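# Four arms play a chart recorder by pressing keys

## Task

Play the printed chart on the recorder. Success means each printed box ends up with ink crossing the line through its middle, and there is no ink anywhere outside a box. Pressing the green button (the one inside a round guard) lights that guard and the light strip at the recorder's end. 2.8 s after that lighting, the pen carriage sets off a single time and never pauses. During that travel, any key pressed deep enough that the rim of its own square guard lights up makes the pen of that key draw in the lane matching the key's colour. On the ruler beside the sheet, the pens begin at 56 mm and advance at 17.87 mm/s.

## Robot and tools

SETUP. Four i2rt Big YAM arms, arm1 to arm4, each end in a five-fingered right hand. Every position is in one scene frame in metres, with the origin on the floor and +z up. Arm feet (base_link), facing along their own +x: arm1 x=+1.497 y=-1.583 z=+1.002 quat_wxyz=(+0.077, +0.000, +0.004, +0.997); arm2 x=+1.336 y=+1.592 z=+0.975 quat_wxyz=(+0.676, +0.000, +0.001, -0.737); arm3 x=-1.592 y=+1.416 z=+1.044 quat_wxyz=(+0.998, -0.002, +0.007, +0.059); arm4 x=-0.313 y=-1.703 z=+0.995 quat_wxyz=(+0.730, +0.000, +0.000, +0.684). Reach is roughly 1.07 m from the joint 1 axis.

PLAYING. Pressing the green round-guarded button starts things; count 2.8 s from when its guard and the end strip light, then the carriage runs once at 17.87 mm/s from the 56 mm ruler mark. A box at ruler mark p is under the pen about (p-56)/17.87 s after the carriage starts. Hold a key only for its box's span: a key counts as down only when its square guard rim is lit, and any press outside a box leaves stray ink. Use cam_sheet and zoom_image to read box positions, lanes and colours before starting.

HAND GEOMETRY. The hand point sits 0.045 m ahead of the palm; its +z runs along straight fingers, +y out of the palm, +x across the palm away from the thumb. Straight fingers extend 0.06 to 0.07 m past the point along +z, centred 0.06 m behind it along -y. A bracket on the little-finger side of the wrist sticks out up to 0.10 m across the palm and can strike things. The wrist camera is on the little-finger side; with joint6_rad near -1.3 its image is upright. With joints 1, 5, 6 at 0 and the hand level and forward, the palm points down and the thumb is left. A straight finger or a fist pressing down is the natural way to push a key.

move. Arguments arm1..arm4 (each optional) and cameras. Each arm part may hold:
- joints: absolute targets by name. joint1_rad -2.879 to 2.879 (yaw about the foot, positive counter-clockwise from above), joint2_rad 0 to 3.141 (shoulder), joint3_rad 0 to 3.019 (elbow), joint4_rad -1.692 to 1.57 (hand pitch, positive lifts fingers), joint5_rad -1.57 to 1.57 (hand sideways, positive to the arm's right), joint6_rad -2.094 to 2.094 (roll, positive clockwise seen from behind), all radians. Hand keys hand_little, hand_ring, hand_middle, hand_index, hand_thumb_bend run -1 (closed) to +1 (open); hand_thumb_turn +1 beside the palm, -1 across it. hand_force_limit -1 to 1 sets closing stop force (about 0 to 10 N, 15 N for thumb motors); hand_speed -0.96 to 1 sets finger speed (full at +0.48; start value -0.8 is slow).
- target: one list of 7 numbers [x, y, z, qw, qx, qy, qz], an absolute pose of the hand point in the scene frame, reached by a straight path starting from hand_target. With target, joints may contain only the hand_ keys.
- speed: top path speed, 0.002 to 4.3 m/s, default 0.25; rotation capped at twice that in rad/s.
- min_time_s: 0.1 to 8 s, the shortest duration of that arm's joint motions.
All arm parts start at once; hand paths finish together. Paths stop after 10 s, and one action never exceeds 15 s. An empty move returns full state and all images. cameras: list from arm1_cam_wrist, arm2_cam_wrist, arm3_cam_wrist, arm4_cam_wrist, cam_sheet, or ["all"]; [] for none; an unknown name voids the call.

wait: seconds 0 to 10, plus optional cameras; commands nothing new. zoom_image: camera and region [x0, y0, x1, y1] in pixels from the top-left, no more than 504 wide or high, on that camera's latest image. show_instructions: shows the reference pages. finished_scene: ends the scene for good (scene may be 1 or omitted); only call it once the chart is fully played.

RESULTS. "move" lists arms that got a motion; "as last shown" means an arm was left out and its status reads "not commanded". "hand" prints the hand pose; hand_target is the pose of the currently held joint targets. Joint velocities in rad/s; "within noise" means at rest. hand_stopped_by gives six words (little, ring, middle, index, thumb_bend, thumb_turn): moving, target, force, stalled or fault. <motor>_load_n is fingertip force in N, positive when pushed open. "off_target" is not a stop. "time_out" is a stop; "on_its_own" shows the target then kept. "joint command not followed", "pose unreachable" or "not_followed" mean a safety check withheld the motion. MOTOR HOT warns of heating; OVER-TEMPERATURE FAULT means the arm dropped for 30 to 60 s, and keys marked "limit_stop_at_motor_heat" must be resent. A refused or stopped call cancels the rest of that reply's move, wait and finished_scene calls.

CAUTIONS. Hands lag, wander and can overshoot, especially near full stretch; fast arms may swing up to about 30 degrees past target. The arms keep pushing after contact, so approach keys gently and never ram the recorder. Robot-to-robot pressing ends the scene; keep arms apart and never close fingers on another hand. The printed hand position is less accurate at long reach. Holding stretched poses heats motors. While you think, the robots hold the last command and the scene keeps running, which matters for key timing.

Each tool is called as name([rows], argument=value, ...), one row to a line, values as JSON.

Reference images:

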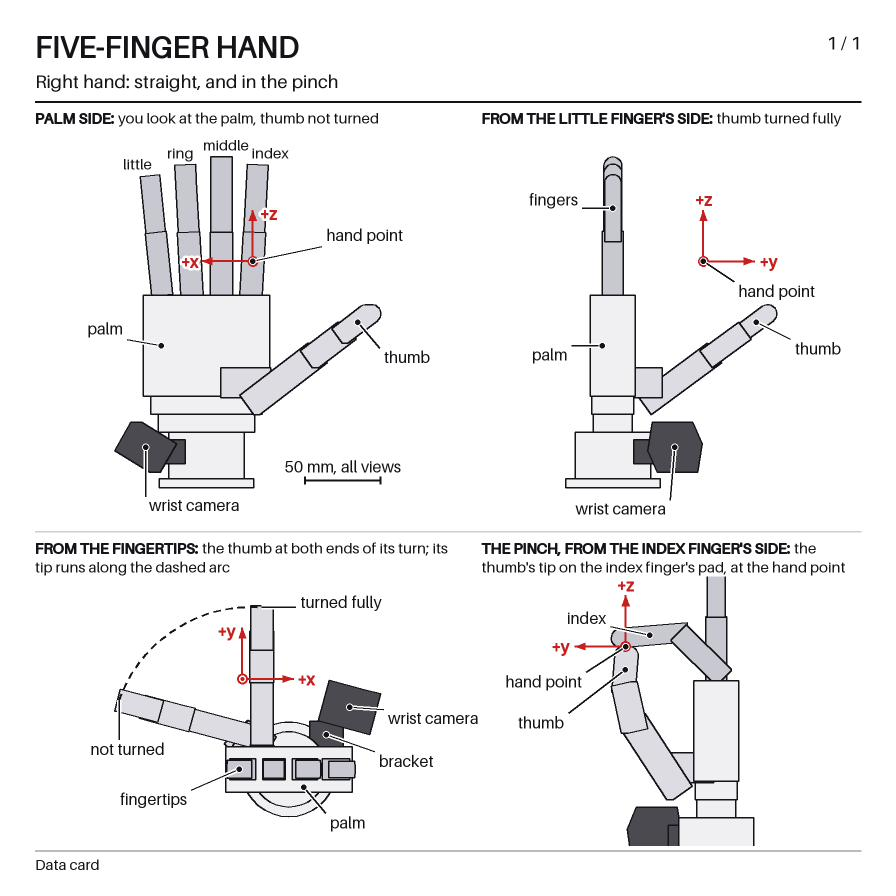

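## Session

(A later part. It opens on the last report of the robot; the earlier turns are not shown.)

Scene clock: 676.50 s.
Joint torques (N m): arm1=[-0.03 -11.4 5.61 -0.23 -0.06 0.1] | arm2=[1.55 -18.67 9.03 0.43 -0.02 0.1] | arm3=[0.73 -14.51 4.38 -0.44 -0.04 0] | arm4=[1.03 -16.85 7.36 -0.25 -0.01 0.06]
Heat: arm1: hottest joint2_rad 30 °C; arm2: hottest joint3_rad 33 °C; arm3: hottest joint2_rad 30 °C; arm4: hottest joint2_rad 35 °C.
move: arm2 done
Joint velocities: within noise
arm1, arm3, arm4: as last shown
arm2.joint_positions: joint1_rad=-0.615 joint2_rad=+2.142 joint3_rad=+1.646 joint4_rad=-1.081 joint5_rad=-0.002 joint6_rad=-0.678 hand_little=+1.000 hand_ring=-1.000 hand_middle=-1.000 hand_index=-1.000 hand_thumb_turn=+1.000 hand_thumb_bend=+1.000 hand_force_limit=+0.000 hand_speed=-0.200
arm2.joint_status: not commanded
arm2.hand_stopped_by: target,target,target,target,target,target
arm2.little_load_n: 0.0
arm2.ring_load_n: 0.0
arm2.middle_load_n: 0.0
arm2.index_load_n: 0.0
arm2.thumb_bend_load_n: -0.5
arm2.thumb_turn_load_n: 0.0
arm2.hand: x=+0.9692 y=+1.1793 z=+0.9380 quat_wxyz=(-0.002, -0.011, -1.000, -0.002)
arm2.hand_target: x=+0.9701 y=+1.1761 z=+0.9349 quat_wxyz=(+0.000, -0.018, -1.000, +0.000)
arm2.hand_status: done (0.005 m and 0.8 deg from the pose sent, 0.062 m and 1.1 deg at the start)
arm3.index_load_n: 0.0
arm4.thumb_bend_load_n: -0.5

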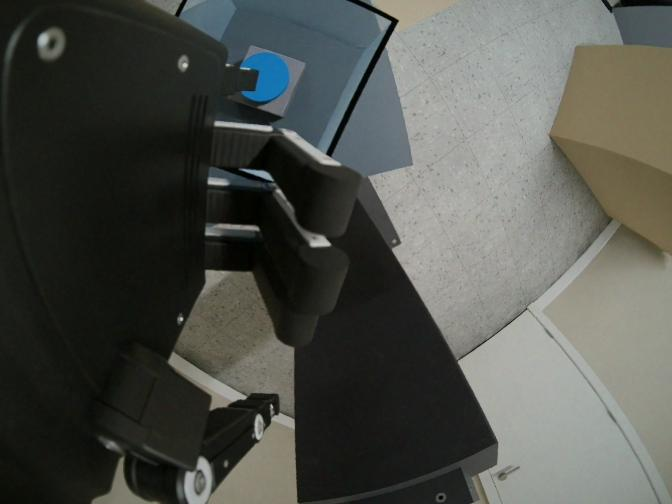

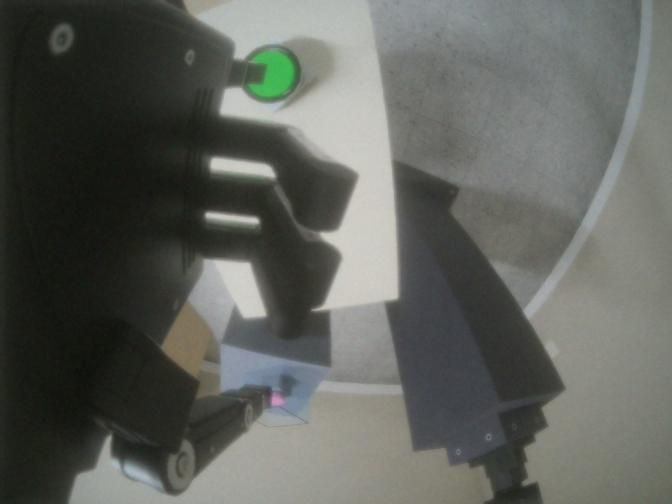

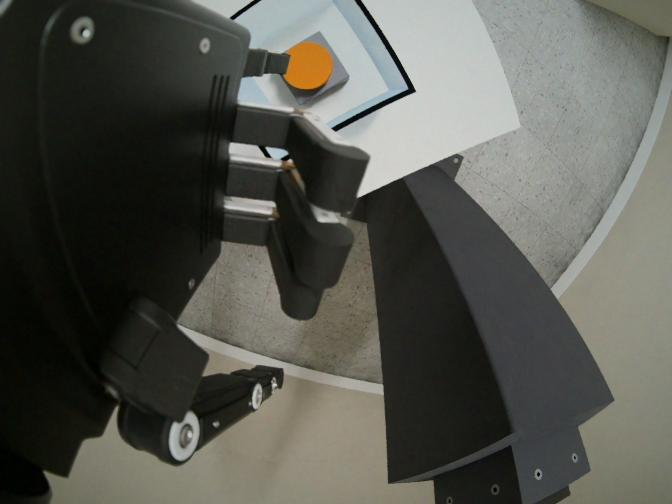

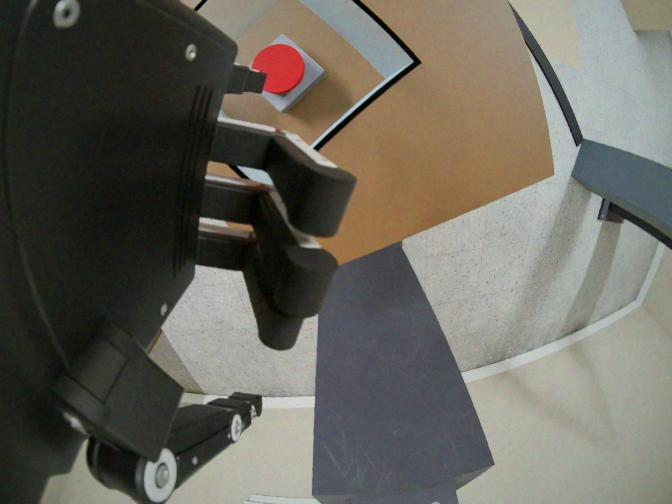

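move(arm2={"target":[0.970,1.176,0.88,0,-0.0175,-0.9998,0],"speed":0.25}, cameras=["arm2_cam_wrist","cam_sheet"])

move(arm2={"target":[0.970,1.176,1.0,0,-0.0175,-0.9998,0],"speed":0.25})

move(arm2={"target":[1.453,1.245,1.0,0,0.495,-0.869,0],"speed":0.4}, cameras=["cam_sheet"])

move(arm2={"target":[1.453,1.245,0.92,0,0.495,-0.869,0],"speed":0.25}, cameras=["cam_sheet"])

wait(seconds=9.4, cameras=["cam_sheet"])

move(arm1={"target":[1.143,-1.453,0.817,0,0.446,0.895,0],"speed":0.25}, arm2={"target":[1.453,1.245,0.845,0,0.495,-0.869,0],"speed":0.25}, arm3={"target":[-1.267,1.237,0.838,0,0.748,-0.664,0],"speed":0.25}, arm4={"target":[-0.354,-1.258,0.825,0,0.865,0.5015,0],"speed":0.25}, cameras=["all"])

wait(seconds=0.65, cameras=["cam_sheet"])

move(arm1={"target":[1.143,-1.453,0.90,0,0.446,0.895,0],"speed":0.25}, arm2={"target":[1.453,1.245,0.92,0,0.495,-0.869,0],"speed":0.25}, arm3={"target":[-1.267,1.237,0.92,0,0.748,-0.664,0],"speed":0.25}, arm4={"target":[-0.354,-1.258,0.91,0,0.865,0.5015,0],"speed":0.25}, cameras=["all"])

Scene clock: 696.37 s.
Joint torques (N m): arm1=[-0.15 -11.4 5.6 -0.21 -0.06 0.09] | arm2=[1.49 -19.02 8.57 0.42 -0.02 0.11] | arm3=[0.91 -14.68 4.3 -0.35 -0.04 0.01] | arm4=[0.91 -16.91 7.34 -0.31 -0.01 0.06]
Heat: arm1: hottest joint2_rad 30 °C; arm2: hottest joint3_rad 33 °C; arm3: hottest joint2_rad 30 °C; arm4: hottest joint2_rad 35 °C.
move: arm2 done
Joint velocities: within noise
arm1, arm3, arm4: as last shown
arm1.thumb_bend_load_n: 0.5
arm2.joint_positions: joint1_rad=-0.615 joint2_rad=+2.219 joint3_rad=+1.619 joint4_rad=-0.977 joint5_rad=-0.002 joint6_rad=-0.678 hand_little=+1.000 hand_ring=-1.000 hand_middle=-1.000 hand_index=-1.000 hand_thumb_turn=+1.000 hand_thumb_bend=+1.000 hand_force_limit=+0.000 hand_speed=-0.200
arm2.joint_status: not commanded
arm2.hand_stopped_by: target,target,target,target,target,target
arm2.little_load_n: 0.0
arm2.ring_load_n: 0.0
arm2.middle_load_n: 0.0
arm2.index_load_n: 0.0
arm2.thumb_bend_load_n: 0.0
arm2.thumb_turn_load_n: 0.0
arm2.hand: x=+0.9690 y=+1.1792 z=+0.8831 quat_wxyz=(-0.002, -0.011, -1.000, -0.002)
arm2.hand_target: x=+0.9701 y=+1.1761 z=+0.8800 quat_wxyz=(+0.000, -0.017, -1.000, +0.000)
arm2.hand_status: done (0.005 m and 0.8 deg from the pose sent, 0.058 m and 0.8 deg at the start)
arm4.thumb_bend_load_n: 0.0

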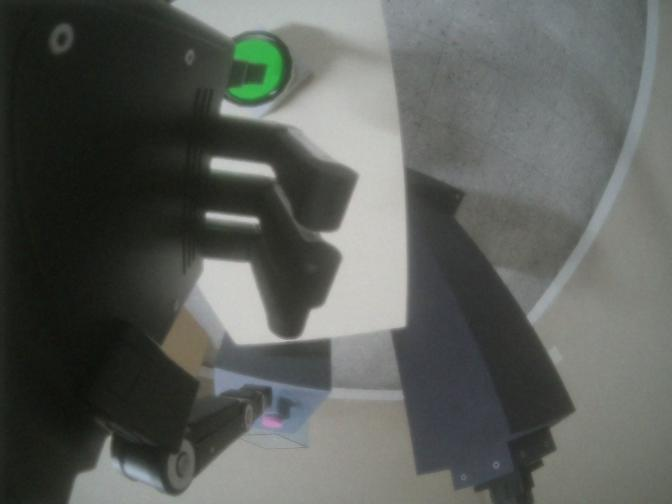

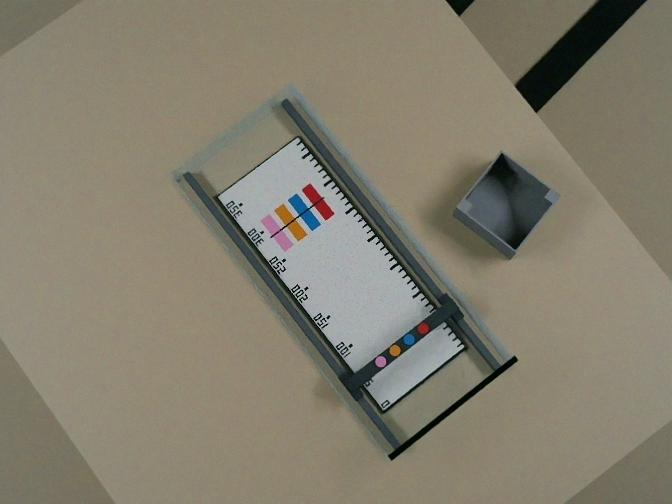

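Scene clock: 697.57 s.
Joint torques (N m): arm1=[-0.03 -11.46 5.59 -0.21 -0.06 0.1] | arm2=[1.61 -17.38 11.81 -0.29 -0.02 0.1] | arm3=[0.56 -14.56 4.21 -0.31 -0.08 -0.01] | arm4=[0.79 -16.85 7.38 -0.27 -0.01 0.06]
Heat: arm1: hottest joint2_rad 30 °C; arm2: hottest joint3_rad 33 °C; arm3: hottest joint2_rad 30 °C; arm4: hottest joint2_rad 35 °C.
move: arm2 done
Joint velocities: within noise
arm1, arm3, arm4: as last shown
arm1.thumb_bend_load_n: 0.0
arm2.joint_positions: joint1_rad=-0.615 joint2_rad=+2.058 joint3_rad=+1.681 joint4_rad=-1.195 joint5_rad=-0.002 joint6_rad=-0.678 hand_little=+1.000 hand_ring=-1.000 hand_middle=-1.000 hand_index=-1.000 hand_thumb_turn=+1.000 hand_thumb_bend=+1.000 hand_force_limit=+0.000 hand_speed=-0.200
arm2.joint_status: not commanded
arm2.hand_stopped_by: target,target,target,target,target,target
arm2.little_load_n: 0.0
arm2.ring_load_n: 0.0
arm2.middle_load_n: 0.0
arm2.index_load_n: 0.0
arm2.thumb_bend_load_n: 0.0
arm2.thumb_turn_load_n: 0.0
arm2.hand: x=+0.9721 y=+1.1826 z=+0.9996 quat_wxyz=(+0.000, -0.011, -1.000, -0.001)
arm2.hand_target: x=+0.9701 y=+1.1762 z=+0.9999 quat_wxyz=(+0.000, -0.017, -1.000, +0.000)
arm2.hand_status: done (0.007 m and 0.7 deg from the pose sent, 0.117 m and 0.8 deg at the start)
pictures: none

Scene clock: 699.73 s.
Joint torques (N m): arm1=[-0.09 -11.4 5.6 -0.2 -0.07 0.1] | arm2=[1.03 -10.23 9.91 0.21 0.07 0.11] | arm3=[1.38 -14.56 4.29 -0.42 -0.05 0.01] | arm4=[0.85 -16.85 7.38 -0.31 -0.01 0.07]
Heat: arm1: hottest joint2_rad 30 °C; arm2: hottest joint3_rad 33 °C; arm3: hottest joint2_rad 30 °C; arm4: hottest joint2_rad 35 °C.
move: arm2 done
Joint velocities: within noise
arm1, arm3, arm4: as last shown
arm1.thumb_bend_load_n: -0.5
arm2.joint_positions: joint1_rad=+0.453 joint2_rad=+1.624 joint3_rad=+1.034 joint4_rad=-0.990 joint5_rad=-0.003 joint6_rad=-0.688 hand_little=+1.000 hand_ring=-1.000 hand_middle=-1.000 hand_index=-1.000 hand_thumb_turn=+1.000 hand_thumb_bend=+1.000 hand_force_limit=+0.000 hand_speed=-0.200
arm2.joint_status: not commanded
arm2.hand_stopped_by: target,target,target,target,target,target
arm2.little_load_n: 0.0
arm2.ring_load_n: 0.5
arm2.middle_load_n: 0.0
arm2.index_load_n: 0.0
arm2.thumb_bend_load_n: 0.0
arm2.thumb_turn_load_n: 0.0
arm2.hand: x=+1.4510 y=+1.2521 z=+0.9995 quat_wxyz=(-0.002, +0.504, -0.864, -0.005)
arm2.hand_target: x=+1.4530 y=+1.2450 z=+1.0001 quat_wxyz=(+0.000, +0.495, -0.869, +0.000)
arm2.hand_status: done (0.007 m and 1.3 deg from the pose sent, 0.485 m and 60.6 deg at the start)
arm3.middle_load_n: 0.5
arm3.thumb_turn_load_n: 0.5

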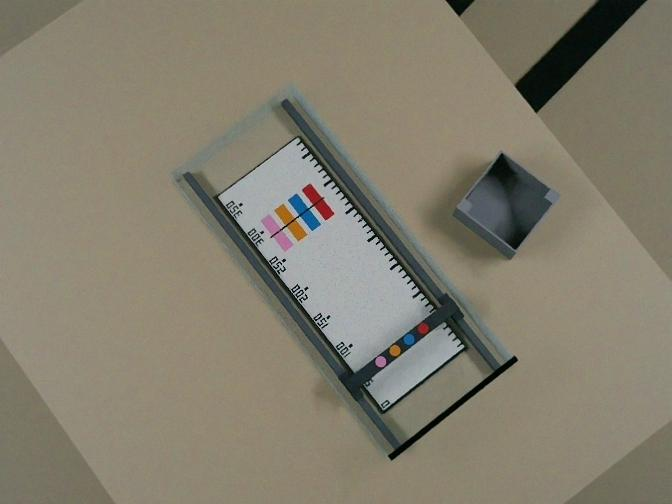

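Scene clock: 700.80 s.
Joint torques (N m): arm1=[-0.21 -11.46 5.61 -0.23 -0.07 0.09] | arm2=[0.97 -12.28 7.46 0.42 0.06 0.1] | arm3=[0.97 -14.8 4.45 -0.38 -0.05 -0.03] | arm4=[1.03 -16.85 7.36 -0.29 0 0.06]
Heat: arm1: hottest joint2_rad 30 °C; arm2: hottest joint3_rad 33 °C; arm3: hottest joint2_rad 30 °C; arm4: hottest joint2_rad 35 °C.
move: arm2 done
Joint velocities: within noise
arm1, arm3, arm4: as last shown
arm1.thumb_bend_load_n: 0.0
arm2.joint_positions: joint1_rad=+0.453 joint2_rad=+1.780 joint3_rad=+0.976 joint4_rad=-0.781 joint5_rad=-0.003 joint6_rad=-0.688 hand_little=+1.000 hand_ring=-1.000 hand_middle=-1.000 hand_index=-1.000 hand_thumb_turn=+1.000 hand_thumb_bend=+1.000 hand_force_limit=+0.000 hand_speed=-0.200
arm2.joint_status: not commanded
arm2.hand_stopped_by: target,target,target,target,target,target
arm2.little_load_n: 0.0
arm2.ring_load_n: 0.0
arm2.middle_load_n: 0.0
arm2.index_load_n: 0.0
arm2.thumb_bend_load_n: 0.0
arm2.thumb_turn_load_n: 0.0
arm2.hand: x=+1.4519 y=+1.2493 z=+0.9187 quat_wxyz=(-0.002, +0.503, -0.864, -0.008)
arm2.hand_target: x=+1.4530 y=+1.2449 z=+0.9201 quat_wxyz=(+0.000, +0.495, -0.869, +0.000)
arm2.hand_status: done (0.005 m and 1.4 deg from the pose sent, 0.080 m and 1.3 deg at the start)
arm3.middle_load_n: 0.0
arm3.thumb_turn_load_n: 0.0
arm4.ring_load_n: 0.5
arm4.middle_load_n: 0.5
arm4.index_load_n: -0.5

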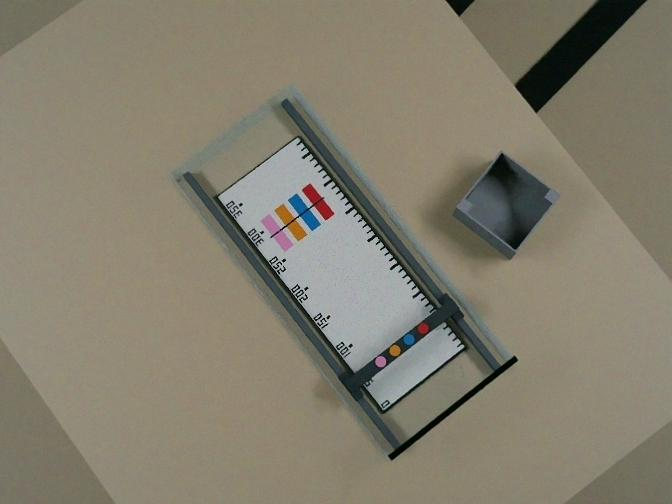

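Scene clock: 710.20 s.
Joint torques (N m): arm1=[-0.03 -11.46 5.63 -0.21 -0.06 0.1] | arm2=[0.97 -12.34 7.38 0.42 0.07 0.1] | arm3=[0.5 -14.45 4.36 -0.39 -0.11 0.04] | arm4=[0.97 -16.91 7.34 -0.25 -0.01 0.07]
Heat: arm1: hottest joint2_rad 30 °C; arm2: hottest joint3_rad 33 °C; arm3: hottest joint2_rad 30 °C; arm4: hottest joint2_rad 35 °C.
Joint velocities: within noise
arm1.joint_positions: joint1_rad=-0.113 joint2_rad=+1.894 joint3_rad=+0.964 joint4_rad=-0.642 joint5_rad=+0.011 joint6_rad=-0.920 hand_little=+1.000 hand_ring=-1.000 hand_middle=-1.000 hand_index=-1.000 hand_thumb_turn=+1.000 hand_thumb_bend=+1.000 hand_force_limit=+0.000 hand_speed=-0.200
arm1.joint_status: not commanded
arm1.hand_stopped_by: target,target,target,target,target,target
arm1.little_load_n: 0.0
arm1.ring_load_n: 0.0
arm1.middle_load_n: 0.0
arm1.index_load_n: 0.0
arm1.thumb_bend_load_n: 0.0
arm1.thumb_turn_load_n: 0.0
arm1.hand: x=+1.1456 y=-1.4550 z=+0.8952 quat_wxyz=(+0.002, +0.443, +0.897, +0.002)
arm1.hand_target: x=+1.1430 y=-1.4530 z=+0.9000 quat_wxyz=(+0.000, +0.446, +0.895, +0.000)
arm1.hand_status: not commanded
arm2.joint_positions: joint1_rad=+0.453 joint2_rad=+1.780 joint3_rad=+0.976 joint4_rad=-0.781 joint5_rad=-0.003 joint6_rad=-0.688 hand_little=+1.000 hand_ring=-1.000 hand_middle=-1.000 hand_index=-1.000 hand_thumb_turn=+1.000 hand_thumb_bend=+1.000 hand_force_limit=+0.000 hand_speed=-0.200
arm2.joint_status: not commanded
arm2.hand_stopped_by: target,target,target,target,target,target
arm2.little_load_n: 0.0
arm2.ring_load_n: 0.0
arm2.middle_load_n: 0.0
arm2.index_load_n: 0.0
arm2.thumb_bend_load_n: 0.0
arm2.thumb_turn_load_n: 0.0
arm2.hand: x=+1.4519 y=+1.2493 z=+0.9187 quat_wxyz=(-0.002, +0.503, -0.864, -0.008)
arm2.hand_target: x=+1.4530 y=+1.2449 z=+0.9201 quat_wxyz=(+0.000, +0.495, -0.869, +0.000)
arm2.hand_status: done (0.005 m and 1.4 deg from the pose sent, 0.080 m and 1.3 deg at the start)
arm3.joint_positions: joint1_rad=-0.599 joint2_rad=+1.928 joint3_rad=+0.973 joint4_rad=-0.594 joint5_rad=-0.007 joint6_rad=-0.606 hand_little=+1.000 hand_ring=-1.000 hand_middle=-1.000 hand_index=-1.000 hand_thumb_turn=+1.000 hand_thumb_bend=+1.000 hand_force_limit=+0.000 hand_speed=-0.200
arm3.joint_status: not commanded
arm3.hand_stopped_by: target,target,target,target,target,target
arm3.little_load_n: 0.5
arm3.ring_load_n: 0.0
arm3.middle_load_n: 0.0
arm3.index_load_n: 0.0
arm3.thumb_bend_load_n: 0.0
arm3.thumb_turn_load_n: 0.0
arm3.hand: x=-1.2630 y=+1.2337 z=+0.9196 quat_wxyz=(+0.000, +0.749, -0.662, +0.006)
arm3.hand_target: x=-1.2670 y=+1.2370 z=+0.9200 quat_wxyz=(+0.000, +0.748, -0.664, +0.000)
arm3.hand_status: not commanded
arm4.joint_positions: joint1_rad=+0.224 joint2_rad=+1.983 joint3_rad=+1.190 joint4_rad=-0.788 joint5_rad=+0.002 joint6_rad=-0.899 hand_little=+1.000 hand_ring=-1.000 hand_middle=-1.000 hand_index=-1.000 hand_thumb_turn=+1.000 hand_thumb_bend=+1.000 hand_force_limit=+0.000 hand_speed=-0.200
arm4.joint_status: not commanded
arm4.hand_stopped_by: target,target,target,target,target,target
arm4.little_load_n: 0.0
arm4.ring_load_n: 0.0
arm4.middle_load_n: 0.0
arm4.index_load_n: 0.0
arm4.thumb_bend_load_n: 0.0
arm4.thumb_turn_load_n: 0.0
arm4.hand: x=-0.3540 y=-1.2639 z=+0.9055 quat_wxyz=(+0.005, +0.863, +0.504, -0.001)
arm4.hand_target: x=-0.3540 y=-1.2580 z=+0.9101 quat_wxyz=(+0.000, +0.865, +0.502, +0.000)
arm4.hand_status: not commanded
wait: 9.40 s; at rest by 0.27 s

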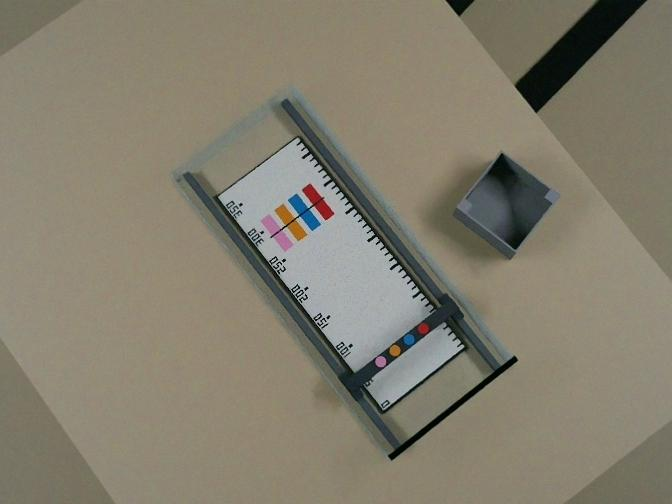

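Scene clock: 711.20 s.
Joint torques (N m): arm1=[-0.32 -7.77 4.45 1.16 -0.19 0.08] | arm2=[0.97 -9.82 5.44 0.81 0.06 0.09] | arm3=[0.56 -11.69 4.22 0.7 -0.08 0.05] | arm4=[0.91 -13.57 5.6 0.49 0.06 0.06]
Heat: arm1: hottest joint2_rad 30 °C; arm2: hottest joint3_rad 33 °C; arm3: hottest joint2_rad 30 °C; arm4: hottest joint2_rad 35 °C.
move: arm1 off_target; arm2 off_target; arm3 off_target; arm4 off_target
Joint velocities: within noise
arm1.joint_positions: joint1_rad=-0.111 joint2_rad=+2.036 joint3_rad=+0.969 joint4_rad=-0.477 joint5_rad=+0.015 joint6_rad=-0.920 hand_little=+1.000 hand_ring=-1.000 hand_middle=-1.000 hand_index=-1.000 hand_thumb_turn=+1.000 hand_thumb_bend=+1.000 hand_force_limit=+0.000 hand_speed=-0.200
arm1.joint_status: not commanded
arm1.hand_stopped_by: target,target,target,target,target,target
arm1.little_load_n: -2.5
arm1.ring_load_n: 0.0
arm1.middle_load_n: 0.0
arm1.index_load_n: 0.0
arm1.thumb_bend_load_n: 0.0
arm1.thumb_turn_load_n: 0.0
arm1.hand: x=+1.1359 y=-1.4530 z=+0.8360 quat_wxyz=(-0.013, +0.442, +0.897, +0.001)
arm1.hand_target: x=+1.1437 y=-1.4533 z=+0.8180 quat_wxyz=(+0.000, +0.446, +0.895, +0.000)
arm1.hand_status: off_target (0.020 m and 1.6 deg from the pose sent, 0.078 m and 0.5 deg at the start)
arm2.joint_positions: joint1_rad=+0.454 joint2_rad=+1.908 joint3_rad=+0.960 joint4_rad=-0.598 joint5_rad=-0.003 joint6_rad=-0.685 hand_little=+1.000 hand_ring=-1.000 hand_middle=-1.000 hand_index=-1.000 hand_thumb_turn=+1.000 hand_thumb_bend=+1.000 hand_force_limit=+0.000 hand_speed=-0.200
arm2.joint_status: not commanded
arm2.hand_stopped_by: target,target,target,target,target,target
arm2.little_load_n: -1.0
arm2.ring_load_n: 0.0
arm2.middle_load_n: 0.0
arm2.index_load_n: 0.0
arm2.thumb_bend_load_n: 0.0
arm2.thumb_turn_load_n: 0.0
arm2.hand: x=+1.4569 y=+1.2375 z=+0.8598 quat_wxyz=(+0.001, +0.503, -0.864, +0.012)
arm2.hand_target: x=+1.4530 y=+1.2454 z=+0.8457 quat_wxyz=(+0.000, +0.495, -0.869, +0.000)
arm2.hand_status: off_target (0.017 m and 1.7 deg from the pose sent, 0.074 m and 1.5 deg at the start)
arm3.joint_positions: joint1_rad=-0.598 joint2_rad=+2.084 joint3_rad=+0.975 joint4_rad=-0.427 joint5_rad=-0.007 joint6_rad=-0.605 hand_little=+1.000 hand_ring=-1.000 hand_middle=-1.000 hand_index=-1.000 hand_thumb_turn=+1.000 hand_thumb_bend=+1.000 hand_force_limit=+0.000 hand_speed=-0.200
arm3.joint_status: not commanded
arm3.hand_stopped_by: target,target,target,target,target,target
arm3.little_load_n: -1.5
arm3.ring_load_n: 0.0
arm3.middle_load_n: 0.0
arm3.index_load_n: 0.0
arm3.thumb_bend_load_n: 0.0
arm3.thumb_turn_load_n: 0.0
arm3.hand: x=-1.2617 y=+1.2328 z=+0.8545 quat_wxyz=(-0.001, +0.750, -0.662, +0.012)
arm3.hand_target: x=-1.2674 y=+1.2372 z=+0.8388 quat_wxyz=(+0.000, +0.748, -0.664, +0.000)
arm3.hand_status: off_target (0.018 m and 1.5 deg from the pose sent, 0.082 m and 0.7 deg at the start)
arm4.joint_positions: joint1_rad=+0.224 joint2_rad=+2.100 joint3_rad=+1.194 joint4_rad=-0.630 joint5_rad=+0.001 joint6_rad=-0.899 hand_little=+1.000 hand_ring=-1.000 hand_middle=-1.000 hand_index=-1.000 hand_thumb_turn=+1.000 hand_thumb_bend=+1.000 hand_force_limit=+0.000 hand_speed=-0.200
arm4.joint_status: not commanded
arm4.hand_stopped_by: target,target,target,target,target,target
arm4.little_load_n: -0.5
arm4.ring_load_n: 0.0
arm4.middle_load_n: 0.0
arm4.index_load_n: 0.0
arm4.thumb_bend_load_n: 0.0
arm4.thumb_turn_load_n: 0.0
arm4.hand: x=-0.3572 y=-1.2488 z=+0.8469 quat_wxyz=(-0.017, +0.863, +0.505, +0.006)
arm4.hand_target: x=-0.3540 y=-1.2587 z=+0.8260 quat_wxyz=(+0.000, +0.865, +0.502, +0.000)
arm4.hand_status: off_target (0.024 m and 2.1 deg from the pose sent, 0.081 m and 0.7 deg at the start)
pictures: arm1_cam_wrist, arm2_cam_wrist, arm3_cam_wrist, arm4_cam_wrist, cam_sheet

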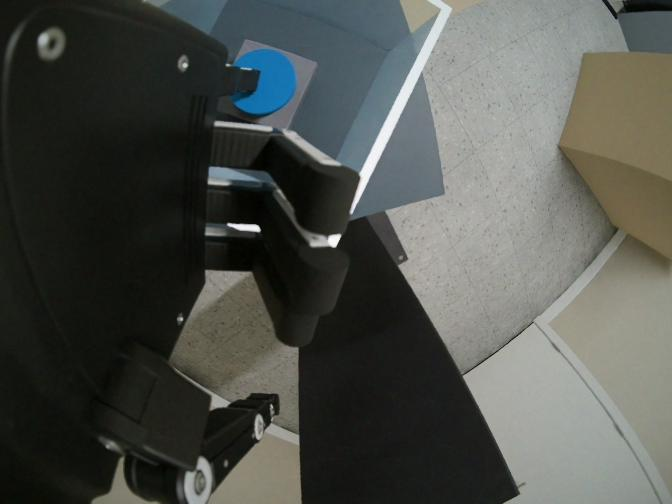

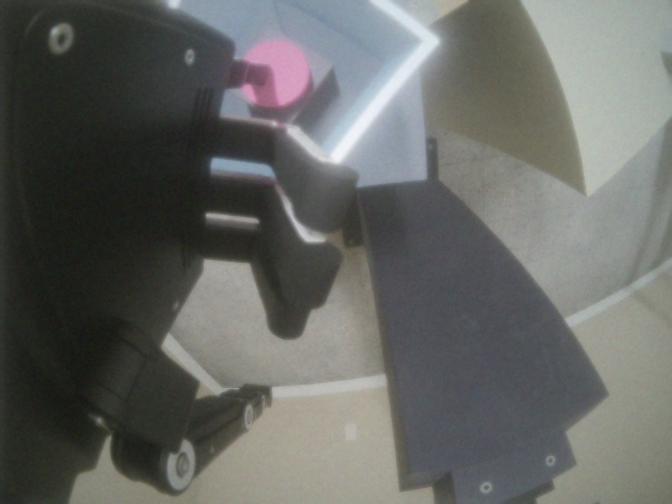

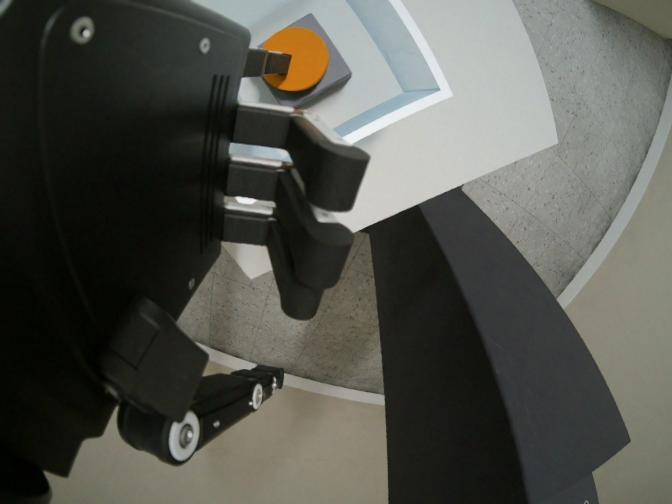

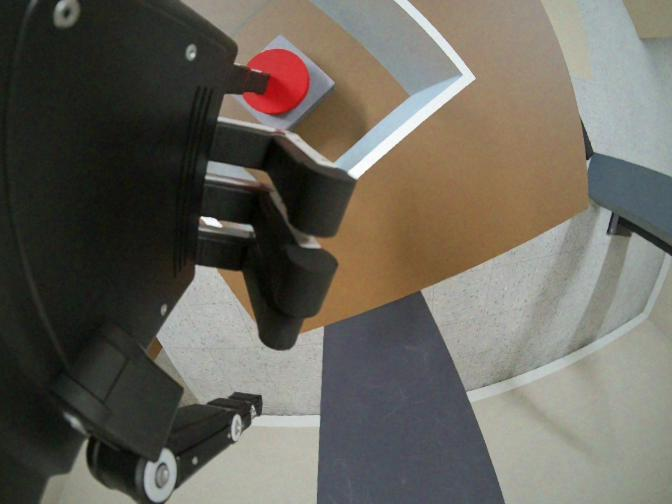

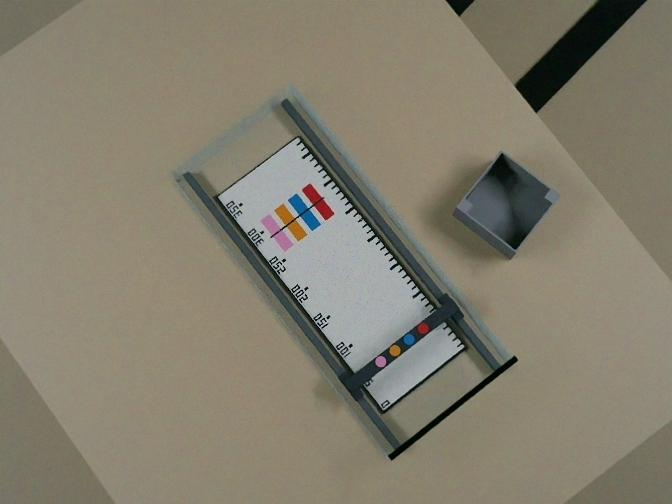

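Scene clock: 711.87 s.
Joint torques (N m): arm1=[-0.44 -7.77 4.46 1.18 -0.2 0.08] | arm2=[0.97 -9.76 5.44 0.83 0.05 0.08] | arm3=[0.73 -11.05 4.22 0.5 -0.07 0.02] | arm4=[0.91 -13.63 5.6 0.5 0.05 0.06]
Heat: arm1: hottest joint2_rad 30 °C; arm2: hottest joint3_rad 33 °C; arm3: hottest joint2_rad 30 °C; arm4: hottest joint2_rad 35 °C.
Joint velocities: within noise
arm1.joint_positions: joint1_rad=-0.111 joint2_rad=+2.036 joint3_rad=+0.969 joint4_rad=-0.477 joint5_rad=+0.015 joint6_rad=-0.920 hand_little=+1.000 hand_ring=-1.000 hand_middle=-1.000 hand_index=-1.000 hand_thumb_turn=+1.000 hand_thumb_bend=+1.000 hand_force_limit=+0.000 hand_speed=-0.200
arm1.joint_status: not commanded
arm1.hand_stopped_by: target,target,target,target,target,target
arm1.little_load_n: -2.5
arm1.ring_load_n: 0.0
arm1.middle_load_n: 0.0
arm1.index_load_n: 0.0
arm1.thumb_bend_load_n: 0.0
arm1.thumb_turn_load_n: 0.0
arm1.hand: x=+1.1359 y=-1.4530 z=+0.8360 quat_wxyz=(-0.013, +0.442, +0.897, +0.001)
arm1.hand_target: x=+1.1437 y=-1.4533 z=+0.8180 quat_wxyz=(+0.000, +0.446, +0.895, +0.000)
arm1.hand_status: off_target (0.020 m and 1.6 deg from the pose sent, 0.078 m and 0.5 deg at the start)
arm2.joint_positions: joint1_rad=+0.454 joint2_rad=+1.908 joint3_rad=+0.960 joint4_rad=-0.598 joint5_rad=-0.003 joint6_rad=-0.685 hand_little=+1.000 hand_ring=-1.000 hand_middle=-1.000 hand_index=-1.000 hand_thumb_turn=+1.000 hand_thumb_bend=+1.000 hand_force_limit=+0.000 hand_speed=-0.200
arm2.joint_status: not commanded
arm2.hand_stopped_by: target,target,target,target,target,target
arm2.little_load_n: -1.0
arm2.ring_load_n: 0.0
arm2.middle_load_n: 0.0
arm2.index_load_n: 0.0
arm2.thumb_bend_load_n: 0.0
arm2.thumb_turn_load_n: 0.0
arm2.hand: x=+1.4569 y=+1.2375 z=+0.8598 quat_wxyz=(+0.001, +0.503, -0.864, +0.012)
arm2.hand_target: x=+1.4530 y=+1.2454 z=+0.8457 quat_wxyz=(+0.000, +0.495, -0.869, +0.000)
arm2.hand_status: off_target (0.017 m and 1.7 deg from the pose sent, 0.074 m and 1.5 deg at the start)
arm3.joint_positions: joint1_rad=-0.598 joint2_rad=+2.084 joint3_rad=+0.975 joint4_rad=-0.427 joint5_rad=-0.007 joint6_rad=-0.605 hand_little=+1.000 hand_ring=-1.000 hand_middle=-1.000 hand_index=-1.000 hand_thumb_turn=+1.000 hand_thumb_bend=+1.000 hand_force_limit=+0.000 hand_speed=-0.200
arm3.joint_status: not commanded
arm3.hand_stopped_by: target,target,target,target,target,target
arm3.little_load_n: -1.5
arm3.ring_load_n: 0.5
arm3.middle_load_n: 0.0
arm3.index_load_n: 0.0
arm3.thumb_bend_load_n: 0.0
arm3.thumb_turn_load_n: 0.0
arm3.hand: x=-1.2617 y=+1.2328 z=+0.8545 quat_wxyz=(-0.001, +0.750, -0.662, +0.012)
arm3.hand_target: x=-1.2674 y=+1.2372 z=+0.8388 quat_wxyz=(+0.000, +0.748, -0.664, +0.000)
arm3.hand_status: off_target (0.018 m and 1.5 deg from the pose sent, 0.082 m and 0.7 deg at the start)
arm4.joint_positions: joint1_rad=+0.224 joint2_rad=+2.100 joint3_rad=+1.194 joint4_rad=-0.630 joint5_rad=+0.001 joint6_rad=-0.899 hand_little=+1.000 hand_ring=-1.000 hand_middle=-1.000 hand_index=-1.000 hand_thumb_turn=+1.000 hand_thumb_bend=+1.000 hand_force_limit=+0.000 hand_speed=-0.200
arm4.joint_status: not commanded
arm4.hand_stopped_by: target,target,target,target,target,target
arm4.little_load_n: -0.5
arm4.ring_load_n: 0.0
arm4.middle_load_n: 0.0
arm4.index_load_n: 0.0
arm4.thumb_bend_load_n: 0.0
arm4.thumb_turn_load_n: 0.0
arm4.hand: x=-0.3572 y=-1.2488 z=+0.8469 quat_wxyz=(-0.017, +0.863, +0.505, +0.006)
arm4.hand_target: x=-0.3540 y=-1.2587 z=+0.8260 quat_wxyz=(+0.000, +0.865, +0.502, +0.000)
arm4.hand_status: off_target (0.024 m and 2.1 deg from the pose sent, 0.081 m and 0.7 deg at the start)
wait: 0.67 s; at rest by 0.27 s

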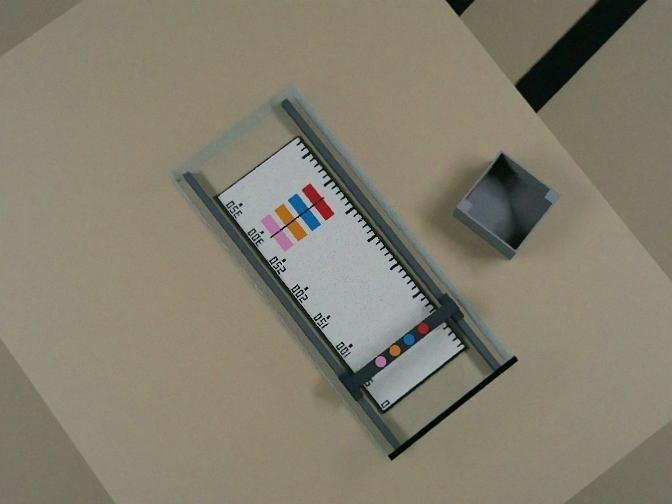

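Scene clock: 713.00 s.
Joint torques (N m): arm1=[-0.26 -11.11 5.65 -0.18 -0.07 0.1] | arm2=[0.91 -11.05 8.77 -0.25 -0.01 0.08] | arm3=[0.56 -14.1 4.68 -0.29 -0.06 0.02] | arm4=[0.91 -16.44 7.46 -0.31 0 0.05]
Heat: arm1: hottest joint2_rad 30 °C; arm2: hottest joint3_rad 33 °C; arm3: hottest joint2_rad 30 °C; arm4: hottest joint2_rad 35 °C.
move: arm1 done; arm2 done; arm3 done; arm4 done
Joint velocities: within noise
arm1.joint_positions: joint1_rad=-0.111 joint2_rad=+1.890 joint3_rad=+0.963 joint4_rad=-0.642 joint5_rad=+0.011 joint6_rad=-0.920 hand_little=+1.000 hand_ring=-1.000 hand_middle=-1.000 hand_index=-1.000 hand_thumb_turn=+1.000 hand_thumb_bend=+1.000 hand_force_limit=+0.000 hand_speed=-0.200
arm1.joint_status: not commanded
arm1.hand_stopped_by: target,target,target,target,target,target
arm1.little_load_n: 0.0
arm1.ring_load_n: 0.0
arm1.middle_load_n: 0.0
arm1.index_load_n: 0.0
arm1.thumb_bend_load_n: 0.0
arm1.thumb_turn_load_n: 0.0
arm1.hand: x=+1.1446 y=-1.4555 z=+0.8966 quat_wxyz=(+0.000, +0.442, +0.897, +0.001)
arm1.hand_target: x=+1.1431 y=-1.4530 z=+0.9000 quat_wxyz=(+0.000, +0.446, +0.895, +0.000)
arm1.hand_status: done (0.005 m and 0.5 deg from the pose sent, 0.064 m and 1.6 deg at the start)
arm2.joint_positions: joint1_rad=+0.454 joint2_rad=+1.768 joint3_rad=+0.960 joint4_rad=-0.762 joint5_rad=-0.002 joint6_rad=-0.685 hand_little=+1.000 hand_ring=-1.000 hand_middle=-1.000 hand_index=-1.000 hand_thumb_turn=+1.000 hand_thumb_bend=+1.000 hand_force_limit=+0.000 hand_speed=-0.200
arm2.joint_status: not commanded
arm2.hand_stopped_by: target,target,target,target,target,target
arm2.little_load_n: 0.0
arm2.ring_load_n: 0.0
arm2.middle_load_n: 0.0
arm2.index_load_n: 0.0
arm2.thumb_bend_load_n: 0.0
arm2.thumb_turn_load_n: 0.0
arm2.hand: x=+1.4518 y=+1.2506 z=+0.9187 quat_wxyz=(+0.000, +0.503, -0.865, +0.000)
arm2.hand_target: x=+1.4530 y=+1.2450 z=+0.9200 quat_wxyz=(+0.000, +0.495, -0.869, +0.000)
arm2.hand_status: done (0.006 m and 1.0 deg from the pose sent, 0.061 m and 1.7 deg at the start)
arm3.joint_positions: joint1_rad=-0.598 joint2_rad=+1.921 joint3_rad=+0.970 joint4_rad=-0.594 joint5_rad=-0.007 joint6_rad=-0.605 hand_little=+1.000 hand_ring=-1.000 hand_middle=-1.000 hand_index=-1.000 hand_thumb_turn=+1.000 hand_thumb_bend=+1.000 hand_force_limit=+0.000 hand_speed=-0.200
arm3.joint_status: not commanded
arm3.hand_stopped_by: target,target,target,target,target,target
arm3.little_load_n: 0.0
arm3.ring_load_n: 0.0
arm3.middle_load_n: 0.0
arm3.index_load_n: 0.0
arm3.thumb_bend_load_n: 0.0
arm3.thumb_turn_load_n: 0.0
arm3.hand: x=-1.2625 y=+1.2341 z=+0.9219 quat_wxyz=(+0.000, +0.750, -0.662, +0.008)
arm3.hand_target: x=-1.2669 y=+1.2370 z=+0.9201 quat_wxyz=(+0.000, +0.748, -0.664, +0.000)
arm3.hand_status: done (0.006 m and 1.0 deg from the pose sent, 0.066 m and 1.5 deg at the start)
arm4.joint_positions: joint1_rad=+0.224 joint2_rad=+1.981 joint3_rad=+1.191 joint4_rad=-0.788 joint5_rad=+0.003 joint6_rad=-0.899 hand_little=+1.000 hand_ring=-1.000 hand_middle=-1.000 hand_index=-1.000 hand_thumb_turn=+1.000 hand_thumb_bend=+1.000 hand_force_limit=+0.000 hand_speed=-0.200
arm4.joint_status: not commanded
arm4.hand_stopped_by: target,target,target,target,target,target
arm4.little_load_n: 0.0
arm4.ring_load_n: 0.0
arm4.middle_load_n: 0.0
arm4.index_load_n: 0.0
arm4.thumb_bend_load_n: -0.5
arm4.thumb_turn_load_n: 0.0
arm4.hand: x=-0.3544 y=-1.2632 z=+0.9062 quat_wxyz=(+0.004, +0.863, +0.505, -0.001)
arm4.hand_target: x=-0.3539 y=-1.2581 z=+0.9100 quat_wxyz=(+0.000, +0.865, +0.502, +0.000)
arm4.hand_status: done (0.006 m and 0.6 deg from the pose sent, 0.064 m and 2.1 deg at the start)
pictures: arm1_cam_wrist, arm2_cam_wrist, arm3_cam_wrist, arm4_cam_wrist, cam_sheet

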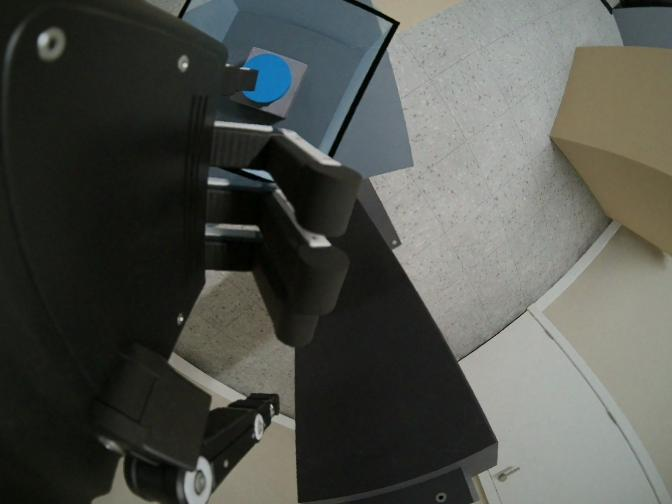

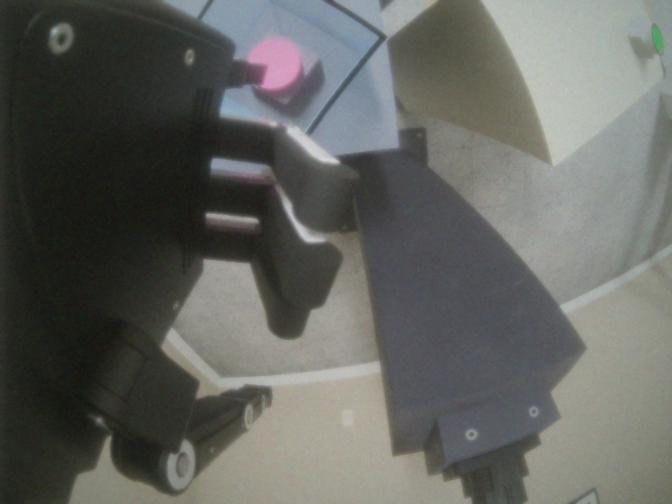

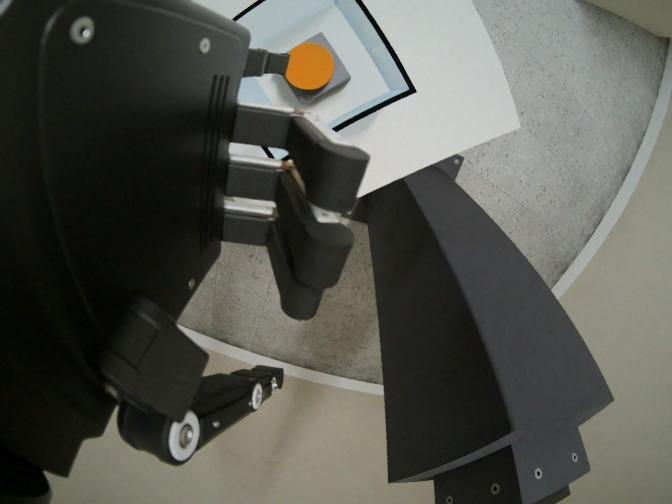

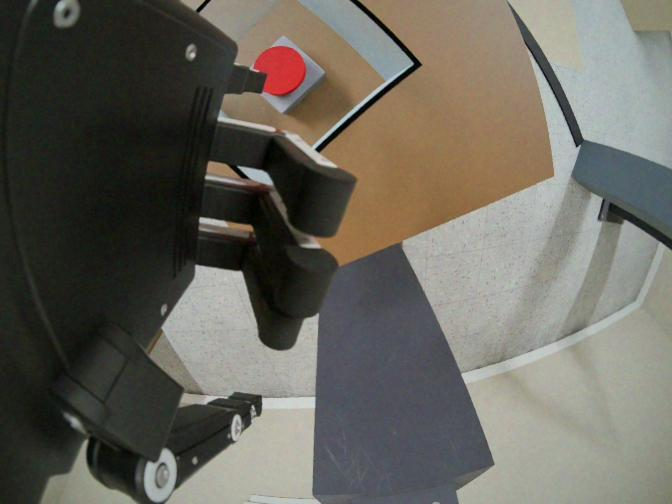

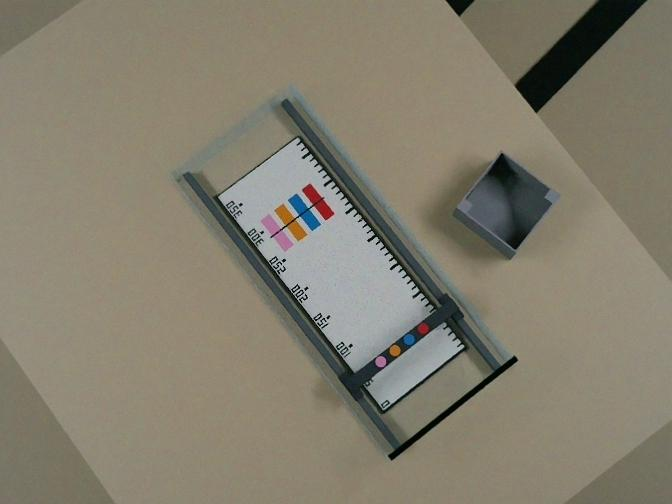

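move(arm2={"target":[1.453,1.245,1.0,0,0.495,-0.869,0],"speed":0.25})

move(arm2={"target":[0.970,1.176,1.0,0,-0.0175,-0.9998,0],"speed":0.4})

move(arm2={"target":[0.970,1.176,0.87,0,-0.0175,-0.9998,0],"speed":0.25}, cameras=["arm2_cam_wrist"])

zoom_image(camera="arm2_cam_wrist", region=[200, 0, 400, 150])

move(arm2={"target":[0.970,1.176,0.84,0,-0.0175,-0.9998,0],"speed":0.15}, cameras=["arm2_cam_wrist"])

zoom_image(camera="arm2_cam_wrist", region=[200, 0, 400, 150])

Scene clock: 726.17 s.
Joint torques (N m): arm1=[-0.32 -11.11 5.64 -0.2 -0.07 0.09] | arm2=[1.03 -9.88 10.65 -0.28 -0.01 0.07] | arm3=[0.56 -14.04 4.59 -0.49 -0.05 0.02] | arm4=[0.85 -16.85 7.31 -0.27 -0.01 0.06]
Heat: arm1: hottest joint2_rad 30 °C; arm2: hottest joint3_rad 33 °C; arm3: hottest joint2_rad 30 °C; arm4: hottest joint2_rad 35 °C.
move: arm2 done
Joint velocities: within noise
arm1, arm3, arm4: as last shown
arm2.joint_positions: joint1_rad=+0.454 joint2_rad=+1.621 joint3_rad=+1.027 joint4_rad=-0.977 joint5_rad=-0.002 joint6_rad=-0.685 hand_little=+1.000 hand_ring=-1.000 hand_middle=-1.000 hand_index=-1.000 hand_thumb_turn=+1.000 hand_thumb_bend=+1.000 hand_force_limit=+0.000 hand_speed=-0.200
arm2.joint_status: not commanded
arm2.hand_stopped_by: target,target,target,target,target,target
arm2.little_load_n: 0.0
arm2.ring_load_n: 0.0
arm2.middle_load_n: 0.0
arm2.index_load_n: 0.0
arm2.thumb_bend_load_n: 0.0
arm2.thumb_turn_load_n: 0.0
arm2.hand: x=+1.4513 y=+1.2521 z=+0.9976 quat_wxyz=(+0.000, +0.503, -0.865, -0.001)
arm2.hand_target: x=+1.4530 y=+1.2450 z=+1.0000 quat_wxyz=(+0.000, +0.495, -0.869, +0.000)
arm2.hand_status: done (0.008 m and 1.0 deg from the pose sent, 0.082 m and 1.0 deg at the start)
arm4.thumb_bend_load_n: 0.0
pictures: none

Scene clock: 728.43 s.
Joint torques (N m): arm1=[-0.26 -11.05 5.63 -0.21 -0.06 0.1] | arm2=[1.44 -17.44 12.7 -0.34 -0.01 0.1] | arm3=[0.32 -13.98 4.72 -0.36 -0.06 0.03] | arm4=[0.91 -16.85 7.3 -0.27 -0.01 0.06]
Heat: arm1: hottest joint2_rad 30 °C; arm2: hottest joint3_rad 33 °C; arm3: hottest joint2_rad 30 °C; arm4: hottest joint2_rad 35 °C.
move: arm2 off_target
Joint velocities: within noise
arm1, arm3, arm4: as last shown
arm2.joint_positions: joint1_rad=-0.615 joint2_rad=+2.059 joint3_rad=+1.668 joint4_rad=-1.194 joint5_rad=-0.002 joint6_rad=-0.679 hand_little=+1.000 hand_ring=-1.000 hand_middle=-1.000 hand_index=-1.000 hand_thumb_turn=+1.000 hand_thumb_bend=+1.000 hand_force_limit=+0.000 hand_speed=-0.200
arm2.joint_status: not commanded
arm2.hand_stopped_by: target,target,target,target,target,target
arm2.little_load_n: 0.0
arm2.ring_load_n: 0.0
arm2.middle_load_n: 0.0
arm2.index_load_n: 0.0
arm2.thumb_bend_load_n: 0.0
arm2.thumb_turn_load_n: 0.0
arm2.hand: x=+0.9752 y=+1.1862 z=+0.9955 quat_wxyz=(-0.004, -0.011, -1.000, -0.005)
arm2.hand_target: x=+0.9701 y=+1.1762 z=+1.0001 quat_wxyz=(+0.000, -0.017, -1.000, +0.000)
arm2.hand_status: off_target (0.012 m and 1.1 deg from the pose sent, 0.487 m and 62.3 deg at the start)
pictures: none

Scene clock: 729.63 s.
Joint torques (N m): arm1=[-0.26 -11.05 5.63 -0.18 -0.07 0.09] | arm2=[1.61 -19.84 8.64 0.4 -0.03 0.1] | arm3=[0.73 -13.86 4.56 -0.47 -0.07 0.01] | arm4=[0.73 -16.79 7.25 -0.25 -0.02 0.06]
Heat: arm1: hottest joint2_rad 30 °C; arm2: hottest joint3_rad 33 °C; arm3: hottest joint2_rad 30 °C; arm4: hottest joint2_rad 35 °C.
move: arm2 done
Joint velocities: within noise
arm1, arm3, arm4: as last shown
arm2.joint_positions: joint1_rad=-0.615 joint2_rad=+2.238 joint3_rad=+1.614 joint4_rad=-0.958 joint5_rad=-0.002 joint6_rad=-0.678 hand_little=+1.000 hand_ring=-1.000 hand_middle=-1.000 hand_index=-1.000 hand_thumb_turn=+1.000 hand_thumb_bend=+1.000 hand_force_limit=+0.000 hand_speed=-0.200
arm2.joint_status: not commanded
arm2.hand_stopped_by: target,target,target,target,target,target
arm2.little_load_n: 0.0
arm2.ring_load_n: 0.0
arm2.middle_load_n: 0.0
arm2.index_load_n: -0.5
arm2.thumb_bend_load_n: 0.0
arm2.thumb_turn_load_n: 0.0
arm2.hand: x=+0.9702 y=+1.1807 z=+0.8707 quat_wxyz=(-0.003, -0.011, -1.000, -0.004)
arm2.hand_target: x=+0.9700 y=+1.1760 z=+0.8701 quat_wxyz=(+0.000, -0.018, -1.000, +0.000)
arm2.hand_status: done (0.005 m and 1.0 deg from the pose sent, 0.126 m and 1.1 deg at the start)

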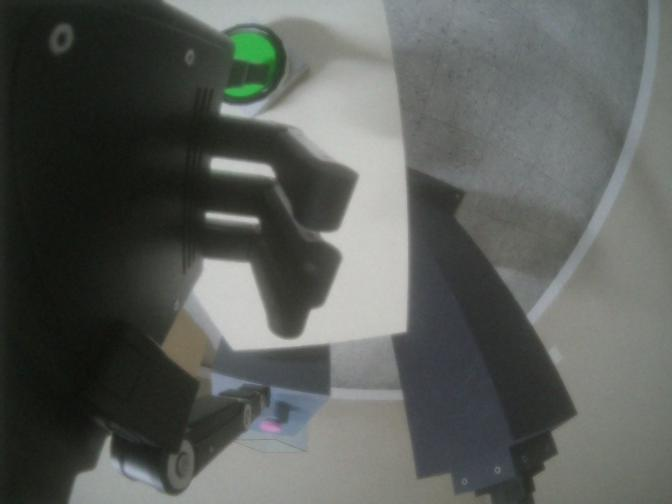

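Scaled by 2.520 from the camera's image (finer frame: 960x720).

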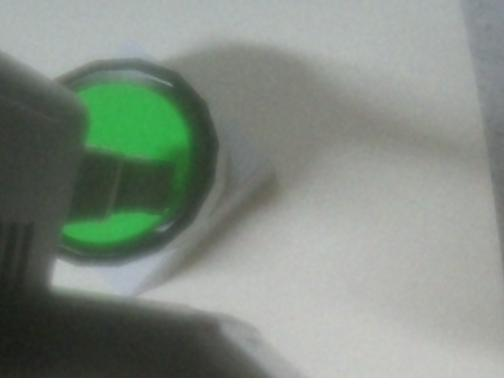

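Scene clock: 730.60 s.
Joint torques (N m): arm1=[-0.26 -11.11 5.64 -0.2 -0.07 0.1] | arm2=[1.55 -16.15 8.08 0.99 -0.02 0.07] | arm3=[0.73 -13.92 4.7 -0.38 -0.04 0] | arm4=[0.79 -16.73 7.27 -0.27 -0.01 0.05]
Heat: arm1: hottest joint2_rad 30 °C; arm2: hottest joint3_rad 33 °C; arm3: hottest joint2_rad 30 °C; arm4: hottest joint2_rad 35 °C.
move: arm2 off_target
Joint velocities: within noise
arm1, arm3, arm4: as last shown
arm1.ring_load_n: 0.5
arm2.joint_positions: joint1_rad=-0.615 joint2_rad=+2.246 joint3_rad=+1.614 joint4_rad=-0.920 joint5_rad=-0.002 joint6_rad=-0.675 hand_little=+1.000 hand_ring=-1.000 hand_middle=-1.000 hand_index=-1.000 hand_thumb_turn=+1.000 hand_thumb_bend=+1.000 hand_force_limit=+0.000 hand_speed=-0.200
arm2.joint_status: not commanded
arm2.hand_stopped_by: target,target,target,target,target,target
arm2.little_load_n: -1.5
arm2.ring_load_n: 0.0
arm2.middle_load_n: 0.0
arm2.index_load_n: 0.0
arm2.thumb_bend_load_n: -0.5
arm2.thumb_turn_load_n: 0.0
arm2.hand: x=+0.9650 y=+1.1742 z=+0.8636 quat_wxyz=(+0.006, -0.013, -1.000, +0.007)
arm2.hand_target: x=+0.9704 y=+1.1767 z=+0.8407 quat_wxyz=(+0.000, -0.017, -1.000, +0.000)
arm2.hand_status: off_target (0.024 m and 1.2 deg from the pose sent, 0.031 m and 1.0 deg at the start)

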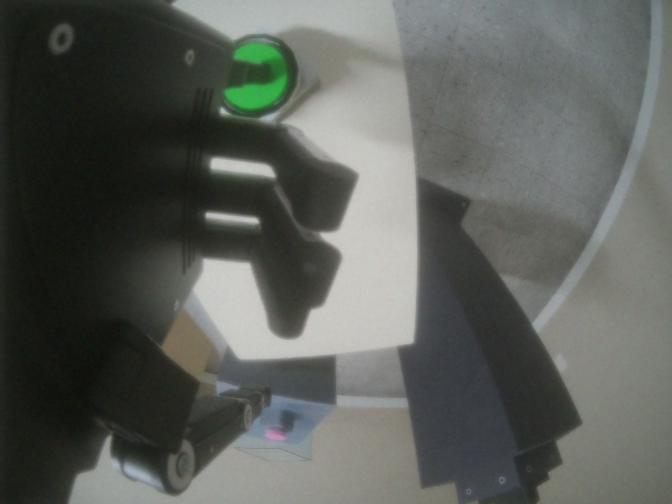

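Scaled by 2.520 from the camera's image (finer frame: 960x720).

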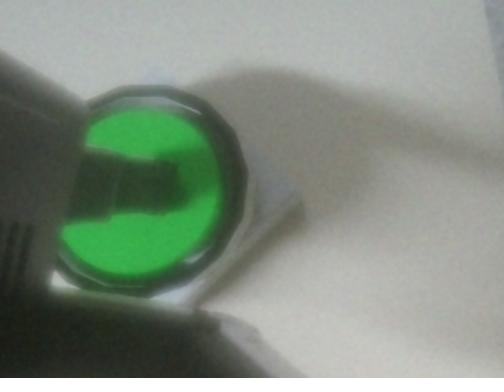

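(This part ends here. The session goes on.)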